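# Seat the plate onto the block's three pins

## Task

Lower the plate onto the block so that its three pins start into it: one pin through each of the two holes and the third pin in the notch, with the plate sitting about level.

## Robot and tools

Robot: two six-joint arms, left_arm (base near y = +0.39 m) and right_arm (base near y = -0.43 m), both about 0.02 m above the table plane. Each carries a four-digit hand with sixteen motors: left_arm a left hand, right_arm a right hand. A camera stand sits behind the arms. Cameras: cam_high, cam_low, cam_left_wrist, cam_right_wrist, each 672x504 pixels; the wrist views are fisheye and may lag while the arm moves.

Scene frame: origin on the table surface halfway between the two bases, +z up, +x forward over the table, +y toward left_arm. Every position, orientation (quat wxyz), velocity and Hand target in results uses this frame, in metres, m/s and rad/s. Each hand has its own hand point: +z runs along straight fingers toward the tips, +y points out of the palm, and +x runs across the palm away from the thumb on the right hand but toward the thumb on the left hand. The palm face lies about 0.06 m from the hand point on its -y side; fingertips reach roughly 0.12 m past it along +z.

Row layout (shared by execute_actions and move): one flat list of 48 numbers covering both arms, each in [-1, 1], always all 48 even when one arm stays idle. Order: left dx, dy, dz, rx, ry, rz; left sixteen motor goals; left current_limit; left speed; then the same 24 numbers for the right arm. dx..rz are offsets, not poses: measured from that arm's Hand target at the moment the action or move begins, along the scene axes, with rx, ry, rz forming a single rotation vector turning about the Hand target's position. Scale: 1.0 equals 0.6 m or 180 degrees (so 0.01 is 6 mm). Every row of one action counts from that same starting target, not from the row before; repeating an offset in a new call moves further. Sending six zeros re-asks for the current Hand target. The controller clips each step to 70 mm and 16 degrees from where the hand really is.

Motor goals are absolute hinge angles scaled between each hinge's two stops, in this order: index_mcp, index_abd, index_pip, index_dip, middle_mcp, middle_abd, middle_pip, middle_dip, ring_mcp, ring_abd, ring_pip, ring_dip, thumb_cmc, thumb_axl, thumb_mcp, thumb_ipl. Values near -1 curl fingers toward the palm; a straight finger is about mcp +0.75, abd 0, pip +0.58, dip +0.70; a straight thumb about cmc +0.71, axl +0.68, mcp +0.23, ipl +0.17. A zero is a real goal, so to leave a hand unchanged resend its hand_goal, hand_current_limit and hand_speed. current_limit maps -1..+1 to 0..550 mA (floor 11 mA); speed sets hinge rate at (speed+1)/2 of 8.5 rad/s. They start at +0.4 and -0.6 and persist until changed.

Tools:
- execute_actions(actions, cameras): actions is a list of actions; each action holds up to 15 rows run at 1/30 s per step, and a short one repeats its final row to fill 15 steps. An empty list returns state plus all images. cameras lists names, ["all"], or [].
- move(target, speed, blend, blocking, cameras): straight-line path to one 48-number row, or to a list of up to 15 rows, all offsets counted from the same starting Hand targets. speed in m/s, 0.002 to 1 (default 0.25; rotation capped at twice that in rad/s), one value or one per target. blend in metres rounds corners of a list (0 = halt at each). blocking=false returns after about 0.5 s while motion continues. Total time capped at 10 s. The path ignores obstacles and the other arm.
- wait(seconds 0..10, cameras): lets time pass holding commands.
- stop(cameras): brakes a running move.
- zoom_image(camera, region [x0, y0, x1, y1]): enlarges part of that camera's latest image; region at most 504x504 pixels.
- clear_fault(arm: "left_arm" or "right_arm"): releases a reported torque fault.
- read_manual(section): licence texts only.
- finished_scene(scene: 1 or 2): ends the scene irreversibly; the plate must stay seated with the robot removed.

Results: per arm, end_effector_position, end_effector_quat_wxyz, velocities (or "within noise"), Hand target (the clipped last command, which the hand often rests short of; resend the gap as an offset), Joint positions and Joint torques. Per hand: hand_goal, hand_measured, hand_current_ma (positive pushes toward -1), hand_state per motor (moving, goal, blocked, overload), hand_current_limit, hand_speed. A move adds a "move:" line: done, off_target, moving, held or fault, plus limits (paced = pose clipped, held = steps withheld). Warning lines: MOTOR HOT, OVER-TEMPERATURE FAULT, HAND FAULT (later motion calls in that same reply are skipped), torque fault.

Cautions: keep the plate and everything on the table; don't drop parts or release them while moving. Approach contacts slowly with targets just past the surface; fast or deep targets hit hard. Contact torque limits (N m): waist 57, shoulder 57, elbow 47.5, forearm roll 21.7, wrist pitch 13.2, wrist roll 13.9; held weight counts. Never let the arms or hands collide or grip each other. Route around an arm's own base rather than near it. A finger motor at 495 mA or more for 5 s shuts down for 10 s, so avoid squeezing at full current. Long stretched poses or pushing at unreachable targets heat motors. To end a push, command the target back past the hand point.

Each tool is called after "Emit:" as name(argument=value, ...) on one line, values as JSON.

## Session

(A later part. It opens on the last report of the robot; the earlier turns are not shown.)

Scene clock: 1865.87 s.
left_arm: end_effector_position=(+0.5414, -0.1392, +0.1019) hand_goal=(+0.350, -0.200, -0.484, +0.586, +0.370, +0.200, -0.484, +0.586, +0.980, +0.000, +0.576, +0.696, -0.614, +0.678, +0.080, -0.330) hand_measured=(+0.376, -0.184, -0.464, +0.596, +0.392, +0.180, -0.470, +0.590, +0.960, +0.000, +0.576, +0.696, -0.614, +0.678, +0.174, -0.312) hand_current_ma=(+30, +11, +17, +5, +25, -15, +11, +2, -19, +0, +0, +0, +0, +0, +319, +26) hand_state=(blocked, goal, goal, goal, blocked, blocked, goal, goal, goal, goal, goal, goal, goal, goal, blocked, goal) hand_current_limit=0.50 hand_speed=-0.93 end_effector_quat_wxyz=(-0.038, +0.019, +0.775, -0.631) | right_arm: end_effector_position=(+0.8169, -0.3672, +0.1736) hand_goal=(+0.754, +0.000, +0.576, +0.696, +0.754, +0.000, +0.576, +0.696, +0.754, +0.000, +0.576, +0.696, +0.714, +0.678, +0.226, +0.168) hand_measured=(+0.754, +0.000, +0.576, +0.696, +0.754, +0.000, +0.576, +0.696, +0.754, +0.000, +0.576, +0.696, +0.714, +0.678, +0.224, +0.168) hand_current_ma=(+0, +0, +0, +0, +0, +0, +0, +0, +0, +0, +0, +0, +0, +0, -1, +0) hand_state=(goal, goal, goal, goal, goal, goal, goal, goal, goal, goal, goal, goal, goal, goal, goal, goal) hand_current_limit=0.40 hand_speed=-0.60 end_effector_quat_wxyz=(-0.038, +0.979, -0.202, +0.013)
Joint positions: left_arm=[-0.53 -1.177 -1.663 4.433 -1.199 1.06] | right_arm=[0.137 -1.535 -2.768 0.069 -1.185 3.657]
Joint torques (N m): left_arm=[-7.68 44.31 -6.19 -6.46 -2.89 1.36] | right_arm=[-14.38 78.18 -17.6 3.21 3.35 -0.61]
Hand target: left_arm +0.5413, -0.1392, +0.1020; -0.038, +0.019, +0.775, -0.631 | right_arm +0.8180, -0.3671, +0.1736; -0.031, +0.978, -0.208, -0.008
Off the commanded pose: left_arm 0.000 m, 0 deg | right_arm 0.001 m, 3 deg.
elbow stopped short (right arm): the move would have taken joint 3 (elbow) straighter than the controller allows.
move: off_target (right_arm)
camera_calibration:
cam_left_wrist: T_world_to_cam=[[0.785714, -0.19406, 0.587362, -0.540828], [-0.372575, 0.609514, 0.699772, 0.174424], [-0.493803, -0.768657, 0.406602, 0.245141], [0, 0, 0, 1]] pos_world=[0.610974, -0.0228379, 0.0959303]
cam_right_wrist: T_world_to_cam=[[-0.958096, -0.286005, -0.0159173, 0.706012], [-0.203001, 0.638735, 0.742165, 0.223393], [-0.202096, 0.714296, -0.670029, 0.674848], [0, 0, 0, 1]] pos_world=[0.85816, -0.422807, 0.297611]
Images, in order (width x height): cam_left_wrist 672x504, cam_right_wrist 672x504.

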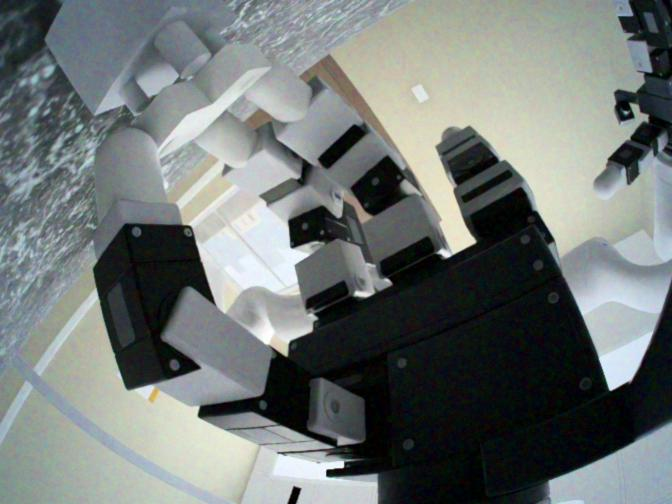

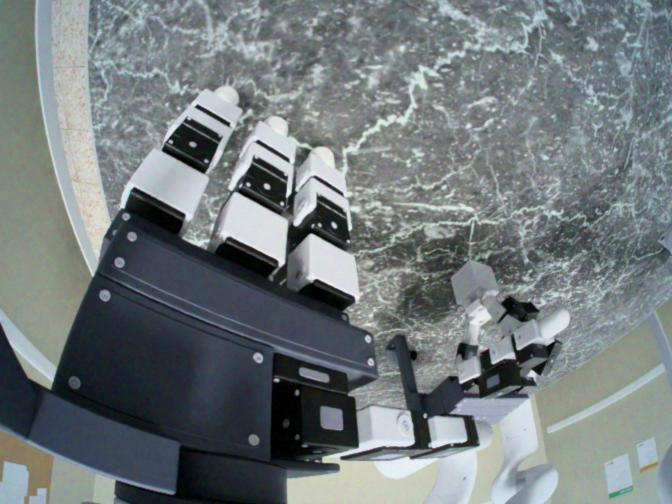

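Emit:
move(target=[[0,0,-0.0042,0,0,0, 0.35,-0.2,-0.485,0.585, 0.37,0.2,-0.485,0.585, 0.98,0,0.576,0.696, -0.614,0.678,0.08,-0.33,0.5,-0.93, 0,0,0,0,0,0, 0.754,0,0.576,0.696,0.754,0,0.576,0.696,0.754,0,0.576,0.696,0.714,0.678,0.226,0.168,0.4,-0.6]], speed=0.02, cameras=["cam_left_wrist", "cam_right_wrist", "cam_low"])

Emit:
zoom_image(camera="cam_left_wrist", region=[85, 65, 175, 135])

Emit:
zoom_image(camera="cam_left_wrist", region=[150, 25, 240, 95])

Emit:
zoom_image(camera="cam_right_wrist", region=[448, 258, 508, 338])

Emit:
zoom_image(camera="cam_low", region=[285, 235, 325, 275])

Scene clock: 1894.93 s.
left_arm: end_effector_position=(+0.5413, -0.1392, +0.0995) hand_goal=(+0.350, -0.200, -0.484, +0.586, +0.370, +0.200, -0.484, +0.586, +0.980, +0.000, +0.576, +0.696, -0.614, +0.678, +0.080, -0.330) hand_measured=(+0.378, -0.184, -0.462, +0.598, +0.396, +0.178, -0.470, +0.590, +0.960, +0.000, +0.576, +0.696, -0.614, +0.678, +0.168, -0.312) hand_current_ma=(+34, +11, +22, +8, +32, -16, +11, +2, -19, +0, +0, +0, +0, +0, +292, +26) hand_state=(blocked, goal, blocked, goal, blocked, blocked, goal, goal, goal, goal, goal, goal, goal, goal, blocked, goal) hand_current_limit=0.50 hand_speed=-0.93 end_effector_quat_wxyz=(-0.038, +0.019, +0.775, -0.631) | right_arm: end_effector_position=(+0.8169, -0.3672, +0.1736) hand_goal=(+0.754, +0.000, +0.576, +0.696, +0.754, +0.000, +0.576, +0.696, +0.754, +0.000, +0.576, +0.696, +0.714, +0.678, +0.226, +0.168) hand_measured=(+0.754, +0.000, +0.576, +0.696, +0.754, +0.000, +0.576, +0.696, +0.754, +0.000, +0.576, +0.696, +0.714, +0.678, +0.224, +0.168) hand_current_ma=(+0, +0, +0, +0, +0, +0, +0, +0, +0, +0, +0, +0, +0, +0, -1, +0) hand_state=(goal, goal, goal, goal, goal, goal, goal, goal, goal, goal, goal, goal, goal, goal, goal, goal) hand_current_limit=0.40 hand_speed=-0.60 end_effector_quat_wxyz=(-0.038, +0.979, -0.202, +0.013)
Joint positions: left_arm=[-0.531 -1.181 -1.665 4.432 -1.2 1.062] | right_arm=[0.137 -1.535 -2.768 0.069 -1.185 3.657]
Joint torques (N m): left_arm=[-7.23 43.07 -18.02 -6.79 -3.96 1.65] | right_arm=[-15.45 78.85 -18.78 2.97 3.43 -0.62]
Hand target: left_arm +0.5413, -0.1392, +0.0995; -0.038, +0.019, +0.775, -0.631 | right_arm +0.8180, -0.3671, +0.1736; -0.031, +0.978, -0.208, -0.008
Off the commanded pose: left_arm 0.000 m, 0 deg | right_arm 0.001 m, 3 deg.
elbow stopped short (right arm): the move would have taken joint 3 (elbow) straighter than the controller allows.
move: off_target (right_arm)
camera_calibration:
cam_left_wrist: T_world_to_cam=[[0.785773, -0.193942, 0.587322, -0.539331], [-0.372429, 0.609773, 0.699624, 0.176127], [-0.493819, -0.768481, 0.406914, 0.246014], [0, 0, 0, 1]] pos_world=[0.610873, -0.0229389, 0.0934318]
cam_right_wrist: T_world_to_cam=[[-0.958096, -0.286005, -0.0159173, 0.706012], [-0.203001, 0.638735, 0.742165, 0.223393], [-0.202096, 0.714296, -0.670029, 0.674848], [0, 0, 0, 1]] pos_world=[0.85816, -0.422807, 0.297611]
Images, in order (width x height): cam_low 672x504, cam_left_wrist 672x504, cam_right_wrist 672x504.

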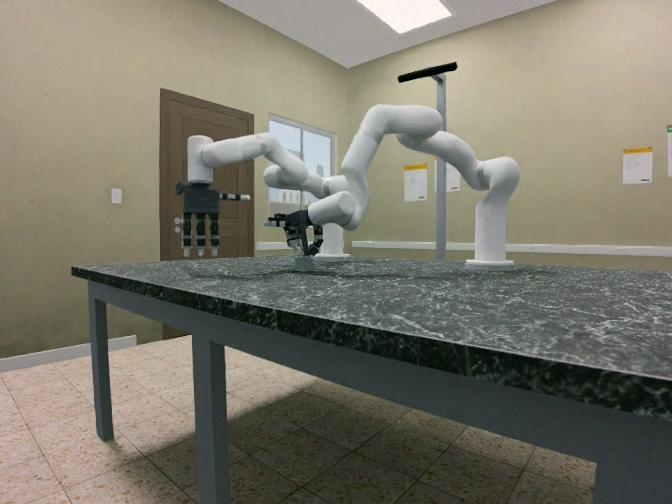

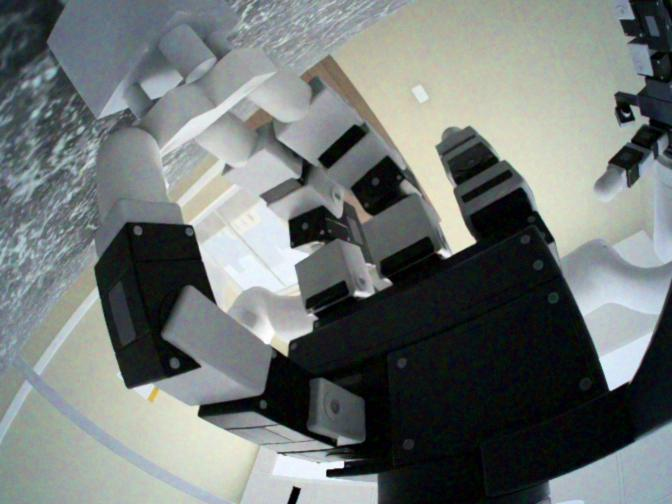

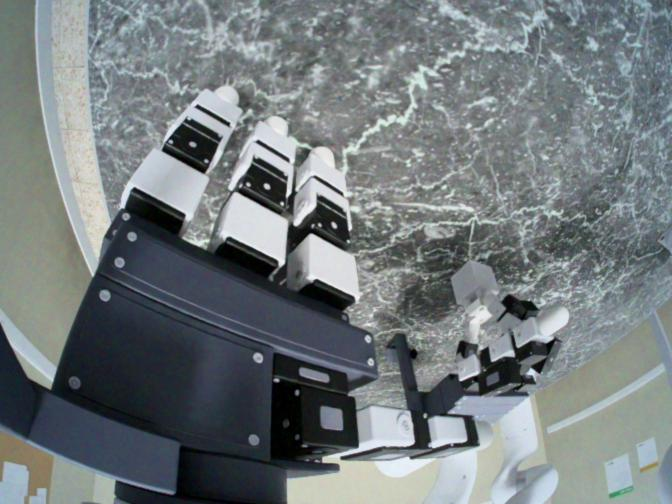

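Scaled by 5.600 from the camera's 672x504 image, which has a finer 960x720 frame.

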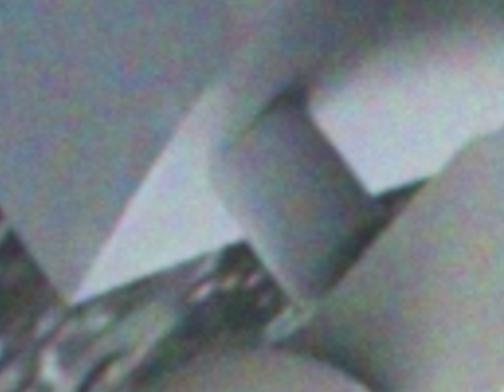

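Scaled by 5.600 from the camera's 672x504 image, which has a finer 960x720 frame.

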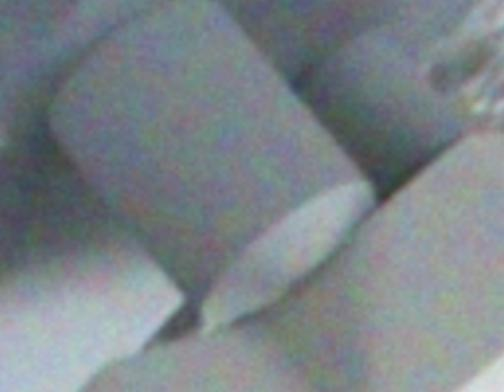

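Scaled by 6.300 from the camera's 672x504 image, which has a finer 960x720 frame.

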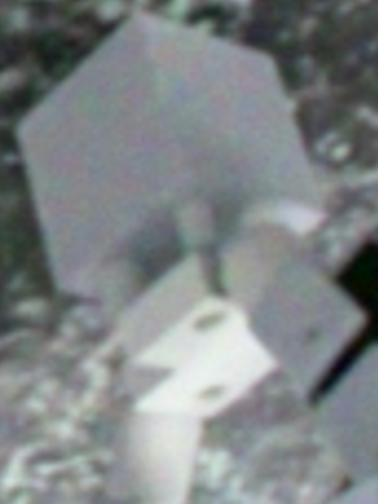

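Scaled by 12.600 from the camera's 672x504 image, which has a finer 960x720 frame.

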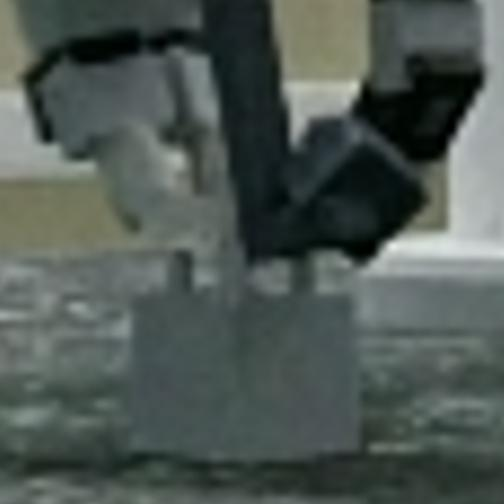

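Emit:
zoom_image(camera="cam_left_wrist", region=[220, 35, 290, 95])

Emit:
zoom_image(camera="cam_left_wrist", region=[150, 95, 220, 165])

Scaled by 7.200 from the camera's 672x504 image, which has a finer 960x720 frame.

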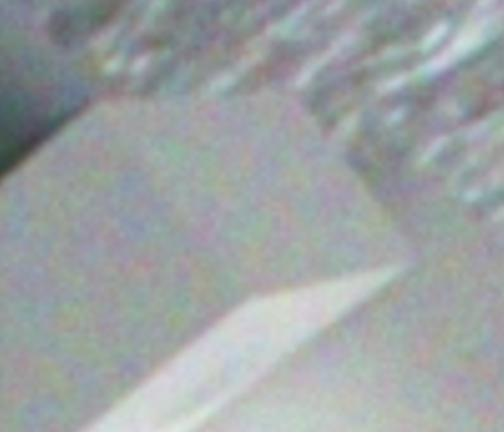

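Scaled by 7.200 from the camera's 672x504 image, which has a finer 960x720 frame.

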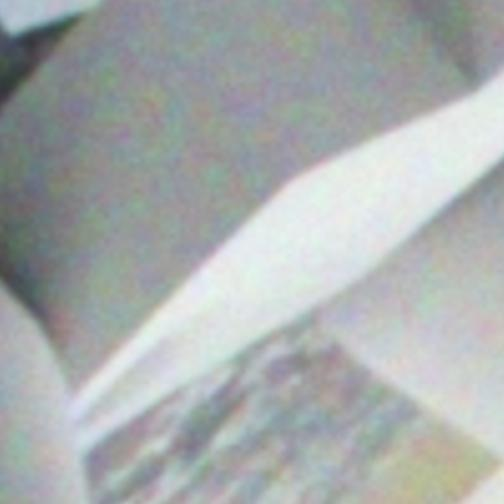

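Emit:
move(target=[[0,0,0.0083,0,0,0, 0.35,-0.2,-0.485,0.585, 0.37,0.2,-0.485,0.585, 0.98,0,0.576,0.696, -0.614,0.678,0.08,-0.33,0.5,-0.93, 0,0,0,0,0,0, 0.754,0,0.576,0.696,0.754,0,0.576,0.696,0.754,0,0.576,0.696,0.714,0.678,0.226,0.168,0.4,-0.6],[-0.0035,-0.0037,0.0083,0,0,0, 0.35,-0.2,-0.485,0.585, 0.37,0.2,-0.485,0.585, 0.98,0,0.576,0.696, -0.614,0.678,0.08,-0.33,0.5,-0.93, 0,0,0,0,0,0, 0.754,0,0.576,0.696,0.754,0,0.576,0.696,0.754,0,0.576,0.696,0.714,0.678,0.226,0.168,0.4,-0.6]], speed=0.02, cameras=["cam_left_wrist", "cam_right_wrist"])

Emit:
zoom_image(camera="cam_left_wrist", region=[220, 35, 290, 95])

Emit:
zoom_image(camera="cam_left_wrist", region=[150, 95, 220, 165])

Emit:
zoom_image(camera="cam_left_wrist", region=[85, 65, 175, 135])

Emit:
zoom_image(camera="cam_left_wrist", region=[150, 25, 240, 95])

Emit:
zoom_image(camera="cam_right_wrist", region=[460, 275, 500, 335])

Scene clock: 1959.47 s.
left_arm: end_effector_position=(+0.5392, -0.1414, +0.1044) hand_goal=(+0.350, -0.200, -0.484, +0.586, +0.370, +0.200, -0.484, +0.586, +0.980, +0.000, +0.576, +0.696, -0.614, +0.678, +0.080, -0.330) hand_measured=(+0.378, -0.184, -0.462, +0.598, +0.396, +0.178, -0.468, +0.590, +0.960, +0.000, +0.576, +0.696, -0.614, +0.678, +0.168, -0.312) hand_current_ma=(+34, +11, +22, +8, +32, -16, +12, +2, -19, +0, +0, +0, +0, +0, +292, +26) hand_state=(blocked, goal, blocked, goal, blocked, blocked, goal, goal, goal, goal, goal, goal, goal, goal, blocked, goal) hand_current_limit=0.50 hand_speed=-0.93 end_effector_quat_wxyz=(-0.038, +0.019, +0.775, -0.631) | right_arm: end_effector_position=(+0.8169, -0.3672, +0.1736) hand_goal=(+0.754, +0.000, +0.576, +0.696, +0.754, +0.000, +0.576, +0.696, +0.754, +0.000, +0.576, +0.696, +0.714, +0.678, +0.226, +0.168) hand_measured=(+0.754, +0.000, +0.576, +0.696, +0.754, +0.000, +0.576, +0.696, +0.754, +0.000, +0.576, +0.696, +0.714, +0.678, +0.224, +0.168) hand_current_ma=(+0, +0, +0, +0, +0, +0, +0, +0, +0, +0, +0, +0, +0, +0, -1, +0) hand_state=(goal, goal, goal, goal, goal, goal, goal, goal, goal, goal, goal, goal, goal, goal, goal, goal) hand_current_limit=0.40 hand_speed=-0.60 end_effector_quat_wxyz=(-0.038, +0.979, -0.202, +0.013)
Joint positions: left_arm=[-0.535 -1.17 -1.657 4.429 -1.197 1.06] | right_arm=[0.137 -1.535 -2.768 0.069 -1.185 3.657]
Joint torques (N m): left_arm=[-7.58 79.29 -6.77 -6.62 1.13 1.39] | right_arm=[-13.9 79.24 -18.82 2.84 3.39 -0.8]
Hand target: left_arm +0.5392, -0.1414, +0.1044; -0.038, +0.019, +0.775, -0.631 | right_arm +0.8180, -0.3671, +0.1736; -0.031, +0.978, -0.208, -0.008
Off the commanded pose: left_arm 0.000 m, 0 deg | right_arm 0.001 m, 3 deg.
elbow stopped short (right arm): the move would have taken joint 3 (elbow) straighter than the controller allows.
move: off_target (right_arm)
camera_calibration:
cam_left_wrist: T_world_to_cam=[[0.785706, -0.194048, 0.587377, -0.541089], [-0.372444, 0.609748, 0.699638, 0.173233], [-0.493915, -0.768475, 0.40681, 0.24137], [0, 0, 0, 1]] pos_world=[0.608873, -0.0251384, 0.0984313]
cam_right_wrist: T_world_to_cam=[[-0.958096, -0.286005, -0.0159173, 0.706012], [-0.203001, 0.638735, 0.742165, 0.223393], [-0.202096, 0.714296, -0.670029, 0.674848], [0, 0, 0, 1]] pos_world=[0.85816, -0.422807, 0.297611]
Images, in order (width x height): cam_left_wrist 672x504, cam_right_wrist 672x504.

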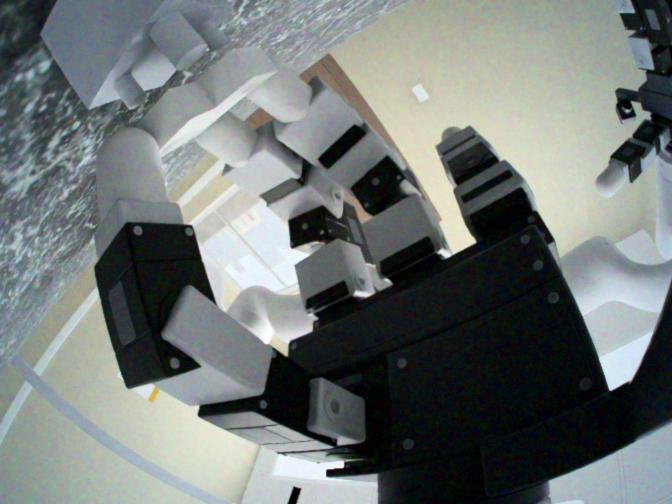

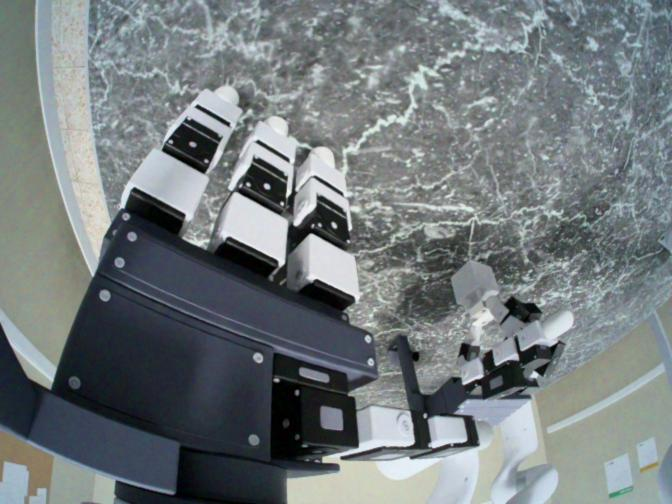

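Scaled by 7.200 from the camera's 672x504 image, which has a finer 960x720 frame.

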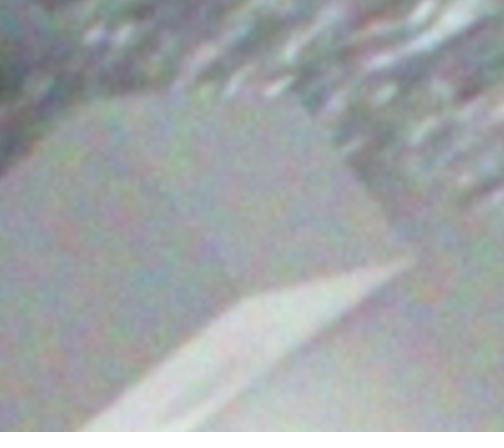

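Scaled by 7.200 from the camera's 672x504 image, which has a finer 960x720 frame.

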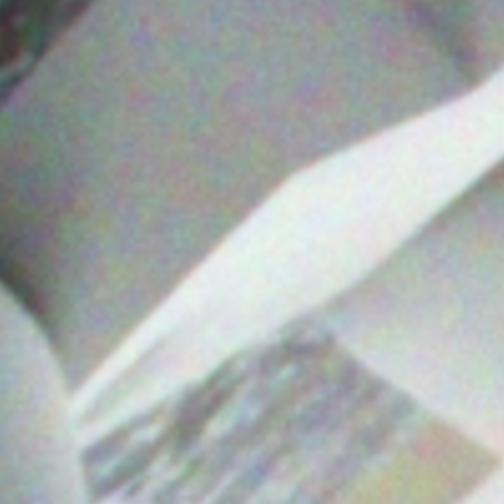

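Scaled by 5.600 from the camera's 672x504 image, which has a finer 960x720 frame.

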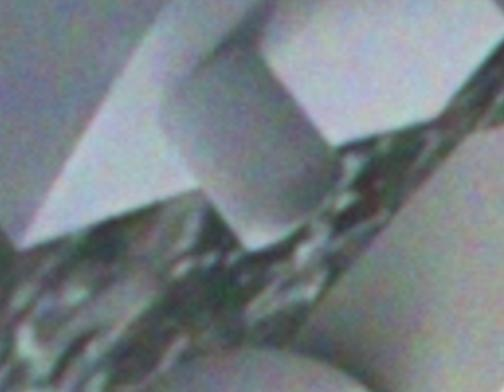

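Scaled by 5.600 from the camera's 672x504 image, which has a finer 960x720 frame.

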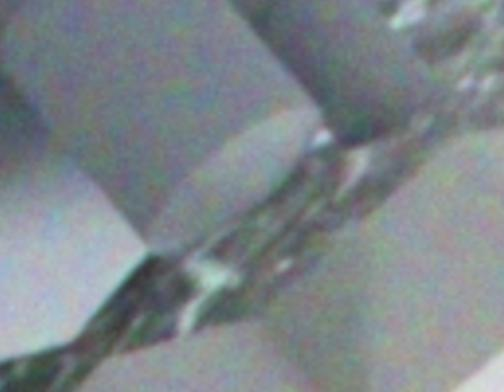

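Scaled by 8.400 from the camera's 672x504 image, which has a finer 960x720 frame.

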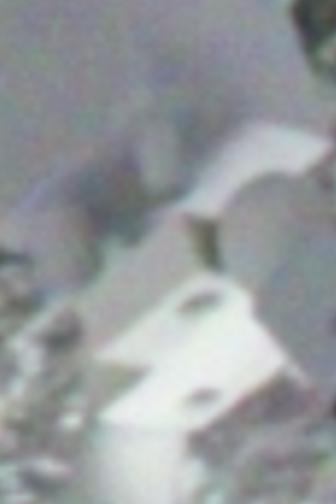

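Emit:
move(target=[[0.0033,0.0004,0,-0.0024,0.021,0, 0.35,-0.2,-0.485,0.585, 0.37,0.2,-0.485,0.585, 0.98,0,0.576,0.696, -0.614,0.678,0.08,-0.33,0.5,-0.93, 0,0,0,0,0,0, 0.754,0,0.576,0.696,0.754,0,0.576,0.696,0.754,0,0.576,0.696,0.714,0.678,0.226,0.168,0.4,-0.6]], speed=0.03, cameras=["cam_left_wrist", "cam_right_wrist"])

Emit:
zoom_image(camera="cam_left_wrist", region=[220, 35, 290, 95])

Emit:
zoom_image(camera="cam_left_wrist", region=[150, 95, 220, 165])

Emit:
zoom_image(camera="cam_left_wrist", region=[85, 65, 175, 135])

Emit:
zoom_image(camera="cam_left_wrist", region=[150, 25, 240, 95])

Emit:
zoom_image(camera="cam_right_wrist", region=[460, 275, 500, 335])

Scene clock: 1982.57 s.
left_arm: end_effector_position=(+0.5412, -0.1412, +0.1044) hand_goal=(+0.350, -0.200, -0.484, +0.586, +0.370, +0.200, -0.484, +0.586, +0.980, +0.000, +0.576, +0.696, -0.614, +0.678, +0.080, -0.330) hand_measured=(+0.378, -0.184, -0.462, +0.598, +0.396, +0.178, -0.468, +0.590, +0.960, +0.000, +0.576, +0.696, -0.614, +0.678, +0.168, -0.312) hand_current_ma=(+34, +11, +22, +8, +32, -16, +12, +2, -19, +0, +0, +0, +0, +0, +292, +26) hand_state=(blocked, goal, blocked, goal, blocked, blocked, goal, goal, goal, goal, goal, goal, goal, goal, blocked, goal) hand_current_limit=0.50 hand_speed=-0.93 end_effector_quat_wxyz=(-0.063, -0.001, +0.770, -0.634) | right_arm: end_effector_position=(+0.8169, -0.3672, +0.1736) hand_goal=(+0.754, +0.000, +0.576, +0.696, +0.754, +0.000, +0.576, +0.696, +0.754, +0.000, +0.576, +0.696, +0.714, +0.678, +0.226, +0.168) hand_measured=(+0.754, +0.000, +0.576, +0.696, +0.754, +0.000, +0.576, +0.696, +0.754, +0.000, +0.576, +0.696, +0.714, +0.678, +0.224, +0.168) hand_current_ma=(+0, +0, +0, +0, +0, +0, +0, +0, +0, +0, +0, +0, +0, +0, -1, +0) hand_state=(goal, goal, goal, goal, goal, goal, goal, goal, goal, goal, goal, goal, goal, goal, goal, goal) hand_current_limit=0.40 hand_speed=-0.60 end_effector_quat_wxyz=(-0.038, +0.979, -0.202, +0.013)
Joint positions: left_arm=[-0.526 -1.197 -1.698 4.447 -1.215 0.978] | right_arm=[0.137 -1.535 -2.768 0.069 -1.185 3.657]
Joint torques (N m): left_arm=[11.92 44.18 -18.52 4.44 -4.26 -1.41] | right_arm=[-15.83 77.17 -18.21 2.72 3.32 -0.75]
Hand target: left_arm +0.5412, -0.1412, +0.1044; -0.063, -0.001, +0.770, -0.634 | right_arm +0.8180, -0.3671, +0.1736; -0.031, +0.978, -0.208, -0.008
Off the commanded pose: left_arm 0.000 m, 0 deg | right_arm 0.001 m, 3 deg.
elbow stopped short (right arm): the move would have taken joint 3 (elbow) straighter than the controller allows.
move: off_target (right_arm)
camera_calibration:
cam_left_wrist: T_world_to_cam=[[0.822777, -0.189752, 0.535753, -0.556626], [-0.325685, 0.615115, 0.718027, 0.147336], [-0.465797, -0.765263, 0.444303, 0.223821], [0, 0, 0, 1]] pos_world=[0.610219, -0.0249677, 0.0929789]
cam_right_wrist: T_world_to_cam=[[-0.958096, -0.286005, -0.0159173, 0.706012], [-0.203001, 0.638735, 0.742165, 0.223393], [-0.202096, 0.714296, -0.670029, 0.674848], [0, 0, 0, 1]] pos_world=[0.85816, -0.422807, 0.297611]
Images, in order (width x height): cam_left_wrist 672x504, cam_right_wrist 672x504.

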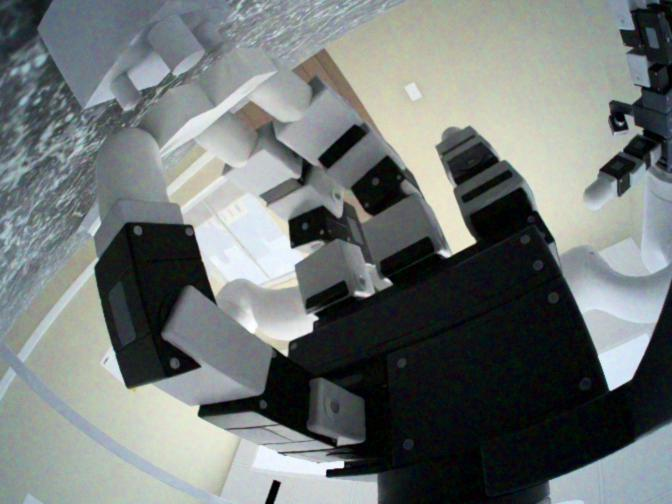

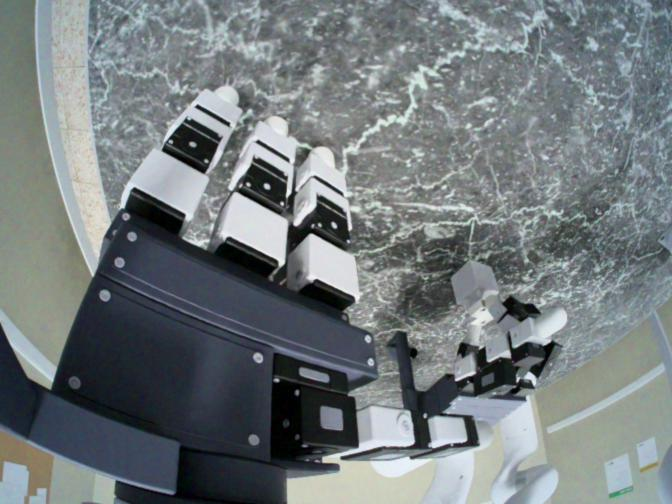

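Scaled by 7.200 from the camera's 672x504 image, which has a finer 960x720 frame.

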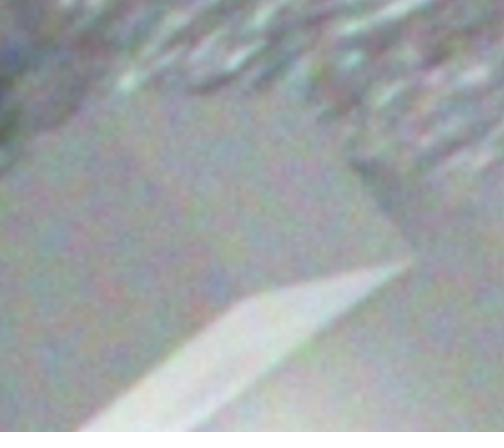

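Scaled by 7.200 from the camera's 672x504 image, which has a finer 960x720 frame.

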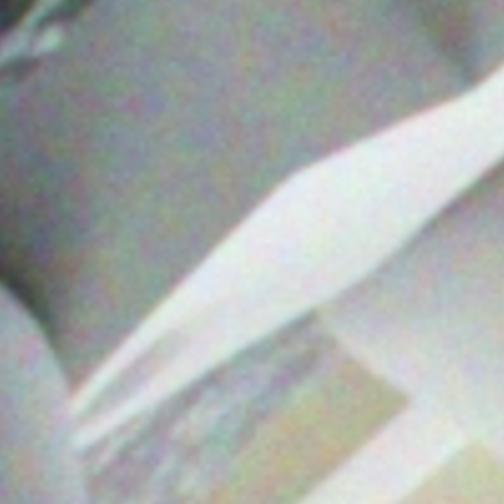

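Scaled by 5.600 from the camera's 672x504 image, which has a finer 960x720 frame.

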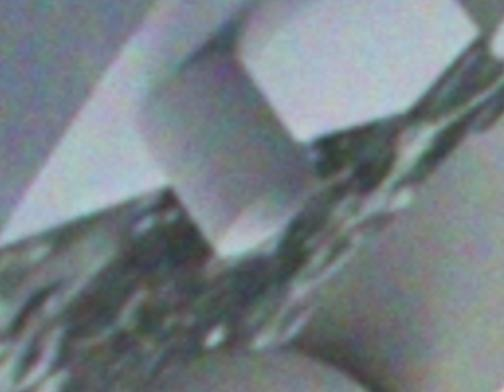

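Scaled by 5.600 from the camera's 672x504 image, which has a finer 960x720 frame.

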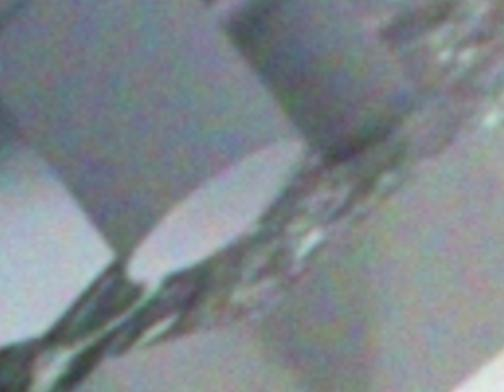

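Scaled by 8.400 from the camera's 672x504 image, which has a finer 960x720 frame.

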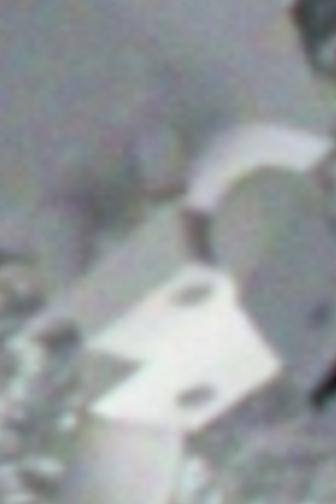

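Emit:
wait(seconds=0, cameras=["cam_low", "cam_left_wrist", "cam_right_wrist", "cam_high"])

Emit:
zoom_image(camera="cam_low", region=[290, 245, 320, 275])

Emit:
zoom_image(camera="cam_high", region=[270, 230, 370, 310])

Scene clock: 2035.63 s.
left_arm: end_effector_position=(+0.5412, -0.1412, +0.1044) hand_goal=(+0.350, -0.200, -0.484, +0.586, +0.370, +0.200, -0.484, +0.586, +0.980, +0.000, +0.576, +0.696, -0.614, +0.678, +0.080, -0.330) hand_measured=(+0.378, -0.184, -0.462, +0.598, +0.396, +0.178, -0.468, +0.590, +0.960, +0.000, +0.576, +0.696, -0.614, +0.678, +0.168, -0.312) hand_current_ma=(+34, +11, +22, +8, +32, -16, +12, +2, -19, +0, +0, +0, +0, +0, +292, +26) hand_state=(blocked, goal, blocked, goal, blocked, blocked, goal, goal, goal, goal, goal, goal, goal, goal, blocked, goal) hand_current_limit=0.50 hand_speed=-0.93 end_effector_quat_wxyz=(-0.063, -0.001, +0.770, -0.634) | right_arm: end_effector_position=(+0.8169, -0.3672, +0.1736) hand_goal=(+0.754, +0.000, +0.576, +0.696, +0.754, +0.000, +0.576, +0.696, +0.754, +0.000, +0.576, +0.696, +0.714, +0.678, +0.226, +0.168) hand_measured=(+0.754, +0.000, +0.576, +0.696, +0.754, +0.000, +0.576, +0.696, +0.754, +0.000, +0.576, +0.696, +0.714, +0.678, +0.224, +0.168) hand_current_ma=(+0, +0, +0, +0, +0, +0, +0, +0, +0, +0, +0, +0, +0, +0, -1, +0) hand_state=(goal, goal, goal, goal, goal, goal, goal, goal, goal, goal, goal, goal, goal, goal, goal, goal) hand_current_limit=0.40 hand_speed=-0.60 end_effector_quat_wxyz=(-0.038, +0.979, -0.202, +0.013)
Joint positions: left_arm=[-0.526 -1.197 -1.698 4.447 -1.215 0.978] | right_arm=[0.137 -1.535 -2.768 0.069 -1.185 3.657]
Joint torques (N m): left_arm=[12.13 44.2 -18.59 4.28 -4.03 -1.49] | right_arm=[-14.1 79.87 -17.82 2.64 3.44 -0.67]
Hand target: left_arm +0.5412, -0.1412, +0.1044; -0.063, -0.001, +0.770, -0.634 | right_arm +0.8180, -0.3671, +0.1736; -0.031, +0.978, -0.208, -0.008
Off the commanded pose: left_arm 0.000 m, 0 deg | right_arm 0.001 m, 3 deg.
camera_calibration:
cam_left_wrist: T_world_to_cam=[[0.822777, -0.189752, 0.535753, -0.556626], [-0.325685, 0.615115, 0.718027, 0.147336], [-0.465797, -0.765263, 0.444303, 0.223821], [0, 0, 0, 1]] pos_world=[0.610219, -0.0249677, 0.0929789]
cam_right_wrist: T_world_to_cam=[[-0.958096, -0.286005, -0.0159173, 0.706012], [-0.203001, 0.638735, 0.742165, 0.223393], [-0.202096, 0.714296, -0.670029, 0.674848], [0, 0, 0, 1]] pos_world=[0.85816, -0.422807, 0.297611]

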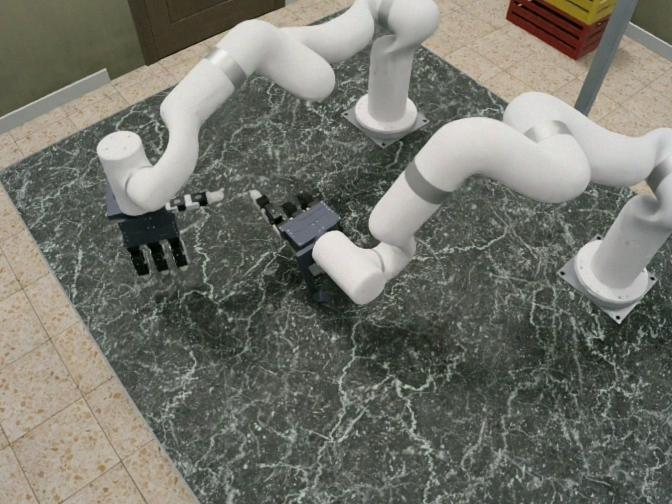

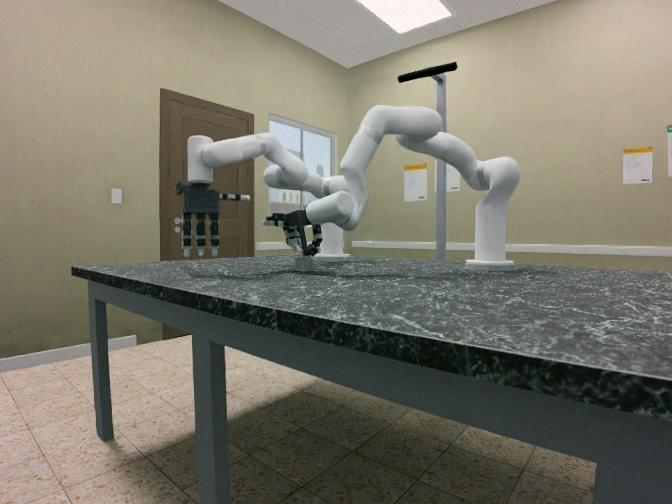

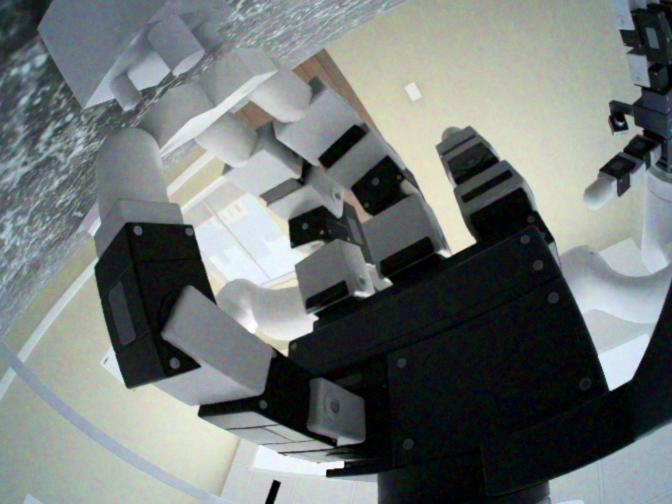

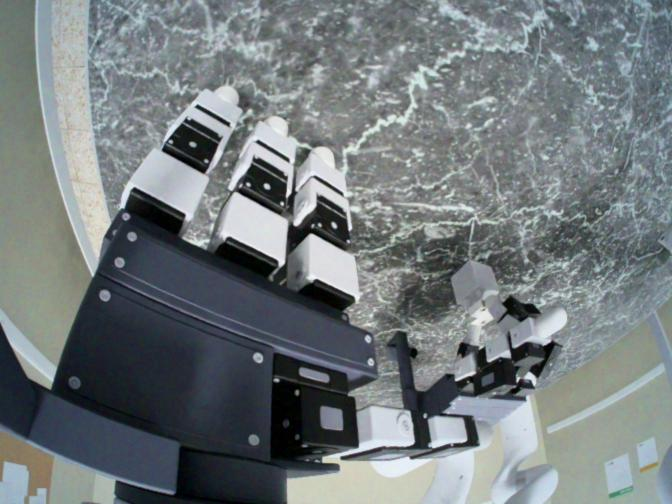

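Scaled by 16.800 from the camera's 672x504 image, which has a finer 960x720 frame.

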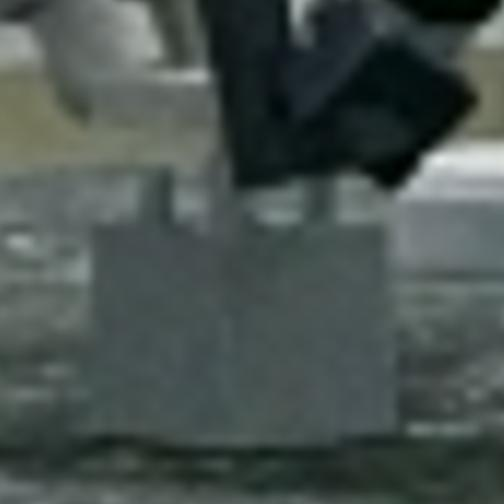

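Scaled by 5.040 from the camera's 672x504 image, which has a finer 960x720 frame.

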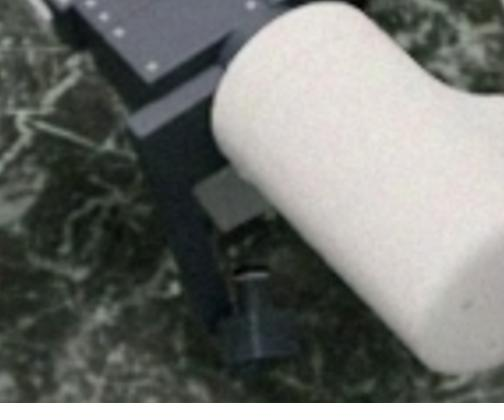

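Emit:
zoom_image(camera="cam_right_wrist", region=[466, 280, 506, 330])

Emit:
zoom_image(camera="cam_right_wrist", region=[446, 256, 506, 331])

Scaled by 10.080 from the camera's 672x504 image, which has a finer 960x720 frame.

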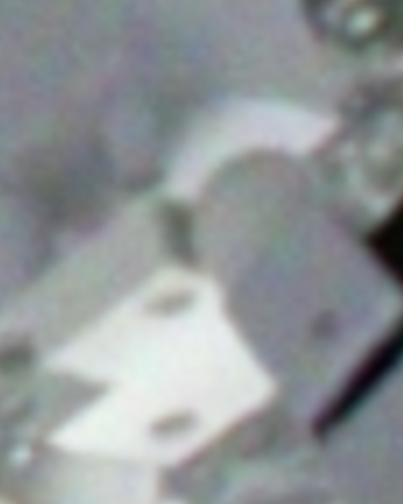

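Scaled by 6.720 from the camera's 672x504 image, which has a finer 960x720 frame.

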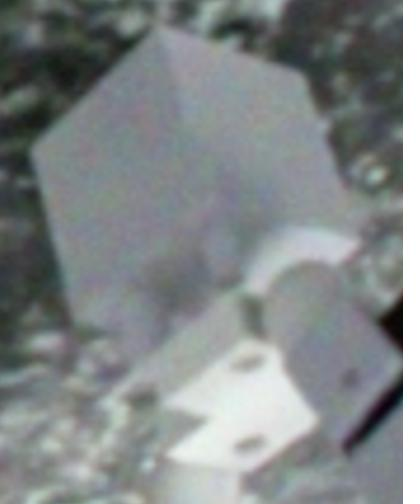

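Emit:
move(target=[[-0.0017,-0.0017,-0.0058,0,0,0, 0.35,-0.2,-0.485,0.585, 0.37,0.2,-0.485,0.585, 0.98,0,0.576,0.696, -0.614,0.678,0.08,-0.33,0.5,-0.93, 0,0,0,0,0,0, 0.754,0,0.576,0.696,0.754,0,0.576,0.696,0.754,0,0.576,0.696,0.714,0.678,0.226,0.168,0.4,-0.6]], speed=0.02, cameras=["cam_left_wrist", "cam_right_wrist"])

Emit:
zoom_image(camera="cam_left_wrist", region=[220, 35, 290, 95])

Emit:
zoom_image(camera="cam_left_wrist", region=[150, 95, 220, 165])

Emit:
zoom_image(camera="cam_left_wrist", region=[85, 65, 175, 135])

Emit:
zoom_image(camera="cam_left_wrist", region=[150, 25, 240, 95])

Emit:
zoom_image(camera="cam_right_wrist", region=[460, 275, 500, 335])

Scene clock: 2103.47 s.
left_arm: end_effector_position=(+0.5402, -0.1422, +0.1010) hand_goal=(+0.350, -0.200, -0.484, +0.586, +0.370, +0.200, -0.484, +0.586, +0.980, +0.000, +0.576, +0.696, -0.614, +0.678, +0.080, -0.330) hand_measured=(+0.378, -0.184, -0.462, +0.598, +0.396, +0.178, -0.468, +0.590, +0.960, +0.000, +0.576, +0.696, -0.614, +0.678, +0.168, -0.312) hand_current_ma=(+34, +11, +22, +8, +32, -16, +12, +2, -19, +0, +0, +0, +0, +0, +292, +26) hand_state=(blocked, goal, blocked, goal, blocked, blocked, goal, goal, goal, goal, goal, goal, goal, goal, blocked, goal) hand_current_limit=0.50 hand_speed=-0.93 end_effector_quat_wxyz=(-0.063, -0.001, +0.770, -0.634) | right_arm: end_effector_position=(+0.8169, -0.3672, +0.1736) hand_goal=(+0.754, +0.000, +0.576, +0.696, +0.754, +0.000, +0.576, +0.696, +0.754, +0.000, +0.576, +0.696, +0.714, +0.678, +0.226, +0.168) hand_measured=(+0.754, +0.000, +0.576, +0.696, +0.754, +0.000, +0.576, +0.696, +0.754, +0.000, +0.576, +0.696, +0.714, +0.678, +0.224, +0.168) hand_current_ma=(+0, +0, +0, +0, +0, +0, +0, +0, +0, +0, +0, +0, +0, +0, -1, +0) hand_state=(goal, goal, goal, goal, goal, goal, goal, goal, goal, goal, goal, goal, goal, goal, goal, goal) hand_current_limit=0.40 hand_speed=-0.60 end_effector_quat_wxyz=(-0.038, +0.979, -0.202, +0.013)
Joint positions: left_arm=[-0.528 -1.202 -1.7 4.444 -1.215 0.982] | right_arm=[0.137 -1.535 -2.768 0.069 -1.185 3.657]
Joint torques (N m): left_arm=[-8 44.3 -18.76 -2.68 -4.24 1.38] | right_arm=[-15.47 80.98 -18.12 2.72 3.33 -0.77]
Hand target: left_arm +0.5402, -0.1422, +0.1010; -0.063, -0.001, +0.770, -0.634 | right_arm +0.8180, -0.3671, +0.1736; -0.031, +0.978, -0.208, -0.008
Off the commanded pose: left_arm 0.000 m, 0 deg | right_arm 0.001 m, 3 deg.
elbow stopped short (right arm): the move would have taken joint 3 (elbow) straighter than the controller allows.
move: off_target (right_arm)
camera_calibration:
cam_left_wrist: T_world_to_cam=[[0.822777, -0.189752, 0.535753, -0.554118], [-0.325685, 0.615115, 0.718027, 0.150138], [-0.465797, -0.765263, 0.444303, 0.224145], [0, 0, 0, 1]] pos_world=[0.609219, -0.0259677, 0.0894789]
cam_right_wrist: T_world_to_cam=[[-0.958096, -0.286005, -0.0159173, 0.706012], [-0.203001, 0.638735, 0.742165, 0.223393], [-0.202096, 0.714296, -0.670029, 0.674848], [0, 0, 0, 1]] pos_world=[0.85816, -0.422807, 0.297611]
Images, in order (width x height): cam_left_wrist 672x504, cam_right_wrist 672x504.

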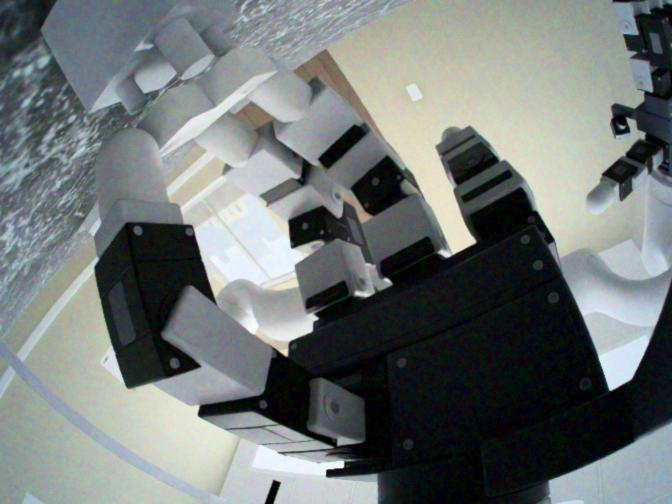

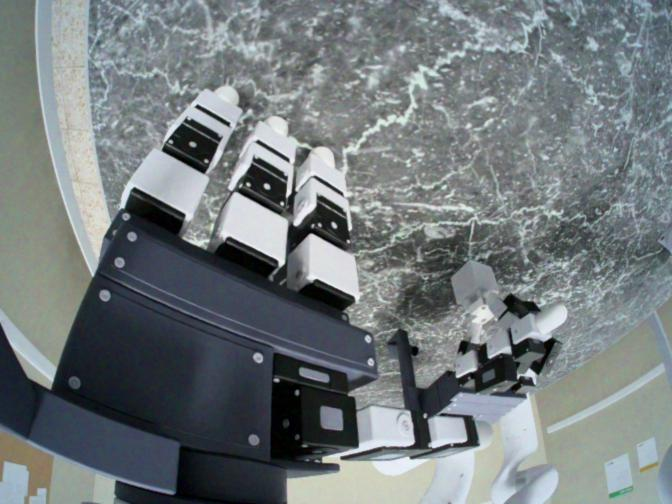

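Scaled by 7.200 from the camera's 672x504 image, which has a finer 960x720 frame.

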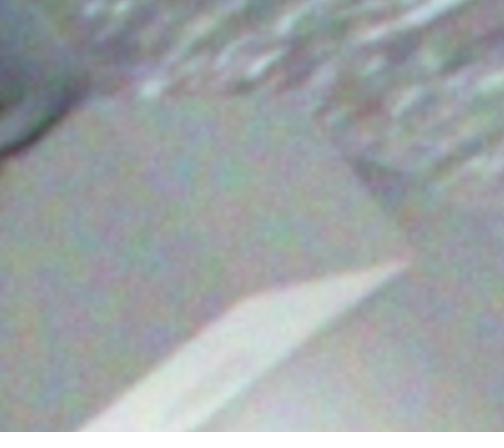

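Scaled by 7.200 from the camera's 672x504 image, which has a finer 960x720 frame.

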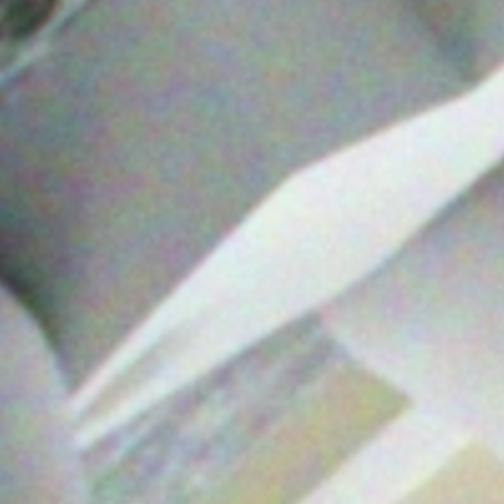

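Scaled by 5.600 from the camera's 672x504 image, which has a finer 960x720 frame.

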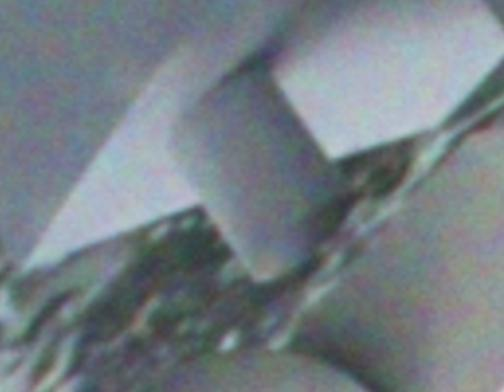

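Scaled by 5.600 from the camera's 672x504 image, which has a finer 960x720 frame.

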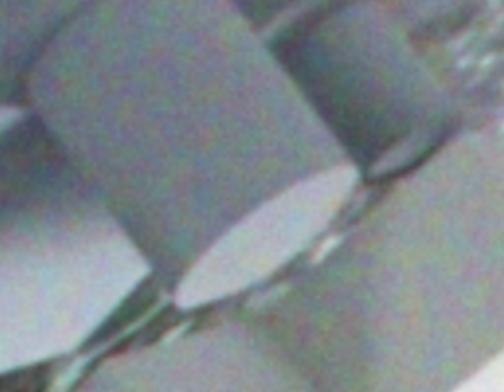

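Scaled by 8.400 from the camera's 672x504 image, which has a finer 960x720 frame.

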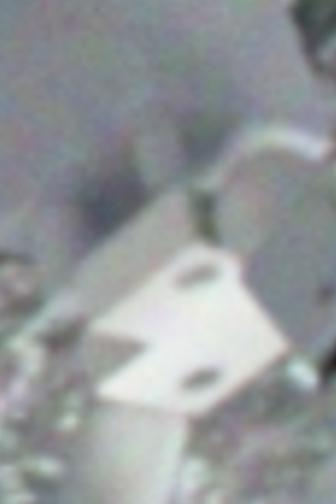

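Emit:
zoom_image(camera="cam_left_wrist", region=[155, 55, 215, 115])

Emit:
zoom_image(camera="cam_left_wrist", region=[120, 70, 180, 130])

Emit:
zoom_image(camera="cam_left_wrist", region=[195, 30, 255, 90])

Scaled by 8.400 from the camera's 672x504 image, which has a finer 960x720 frame.

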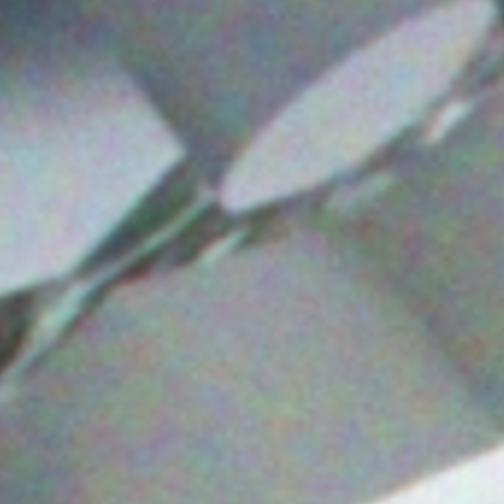

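Scaled by 8.400 from the camera's 672x504 image, which has a finer 960x720 frame.

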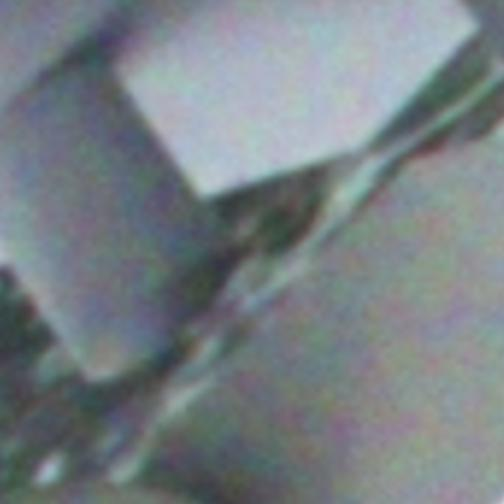

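Scaled by 8.400 from the camera's 672x504 image, which has a finer 960x720 frame.

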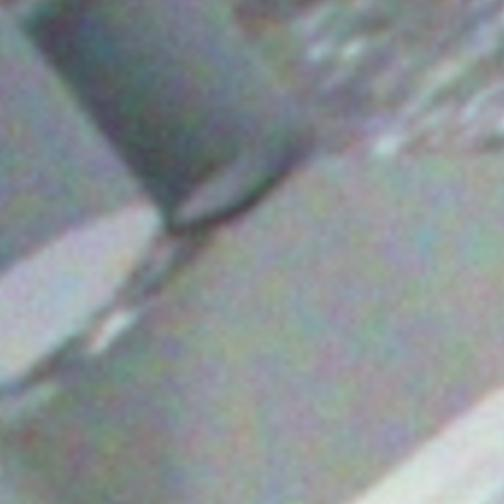

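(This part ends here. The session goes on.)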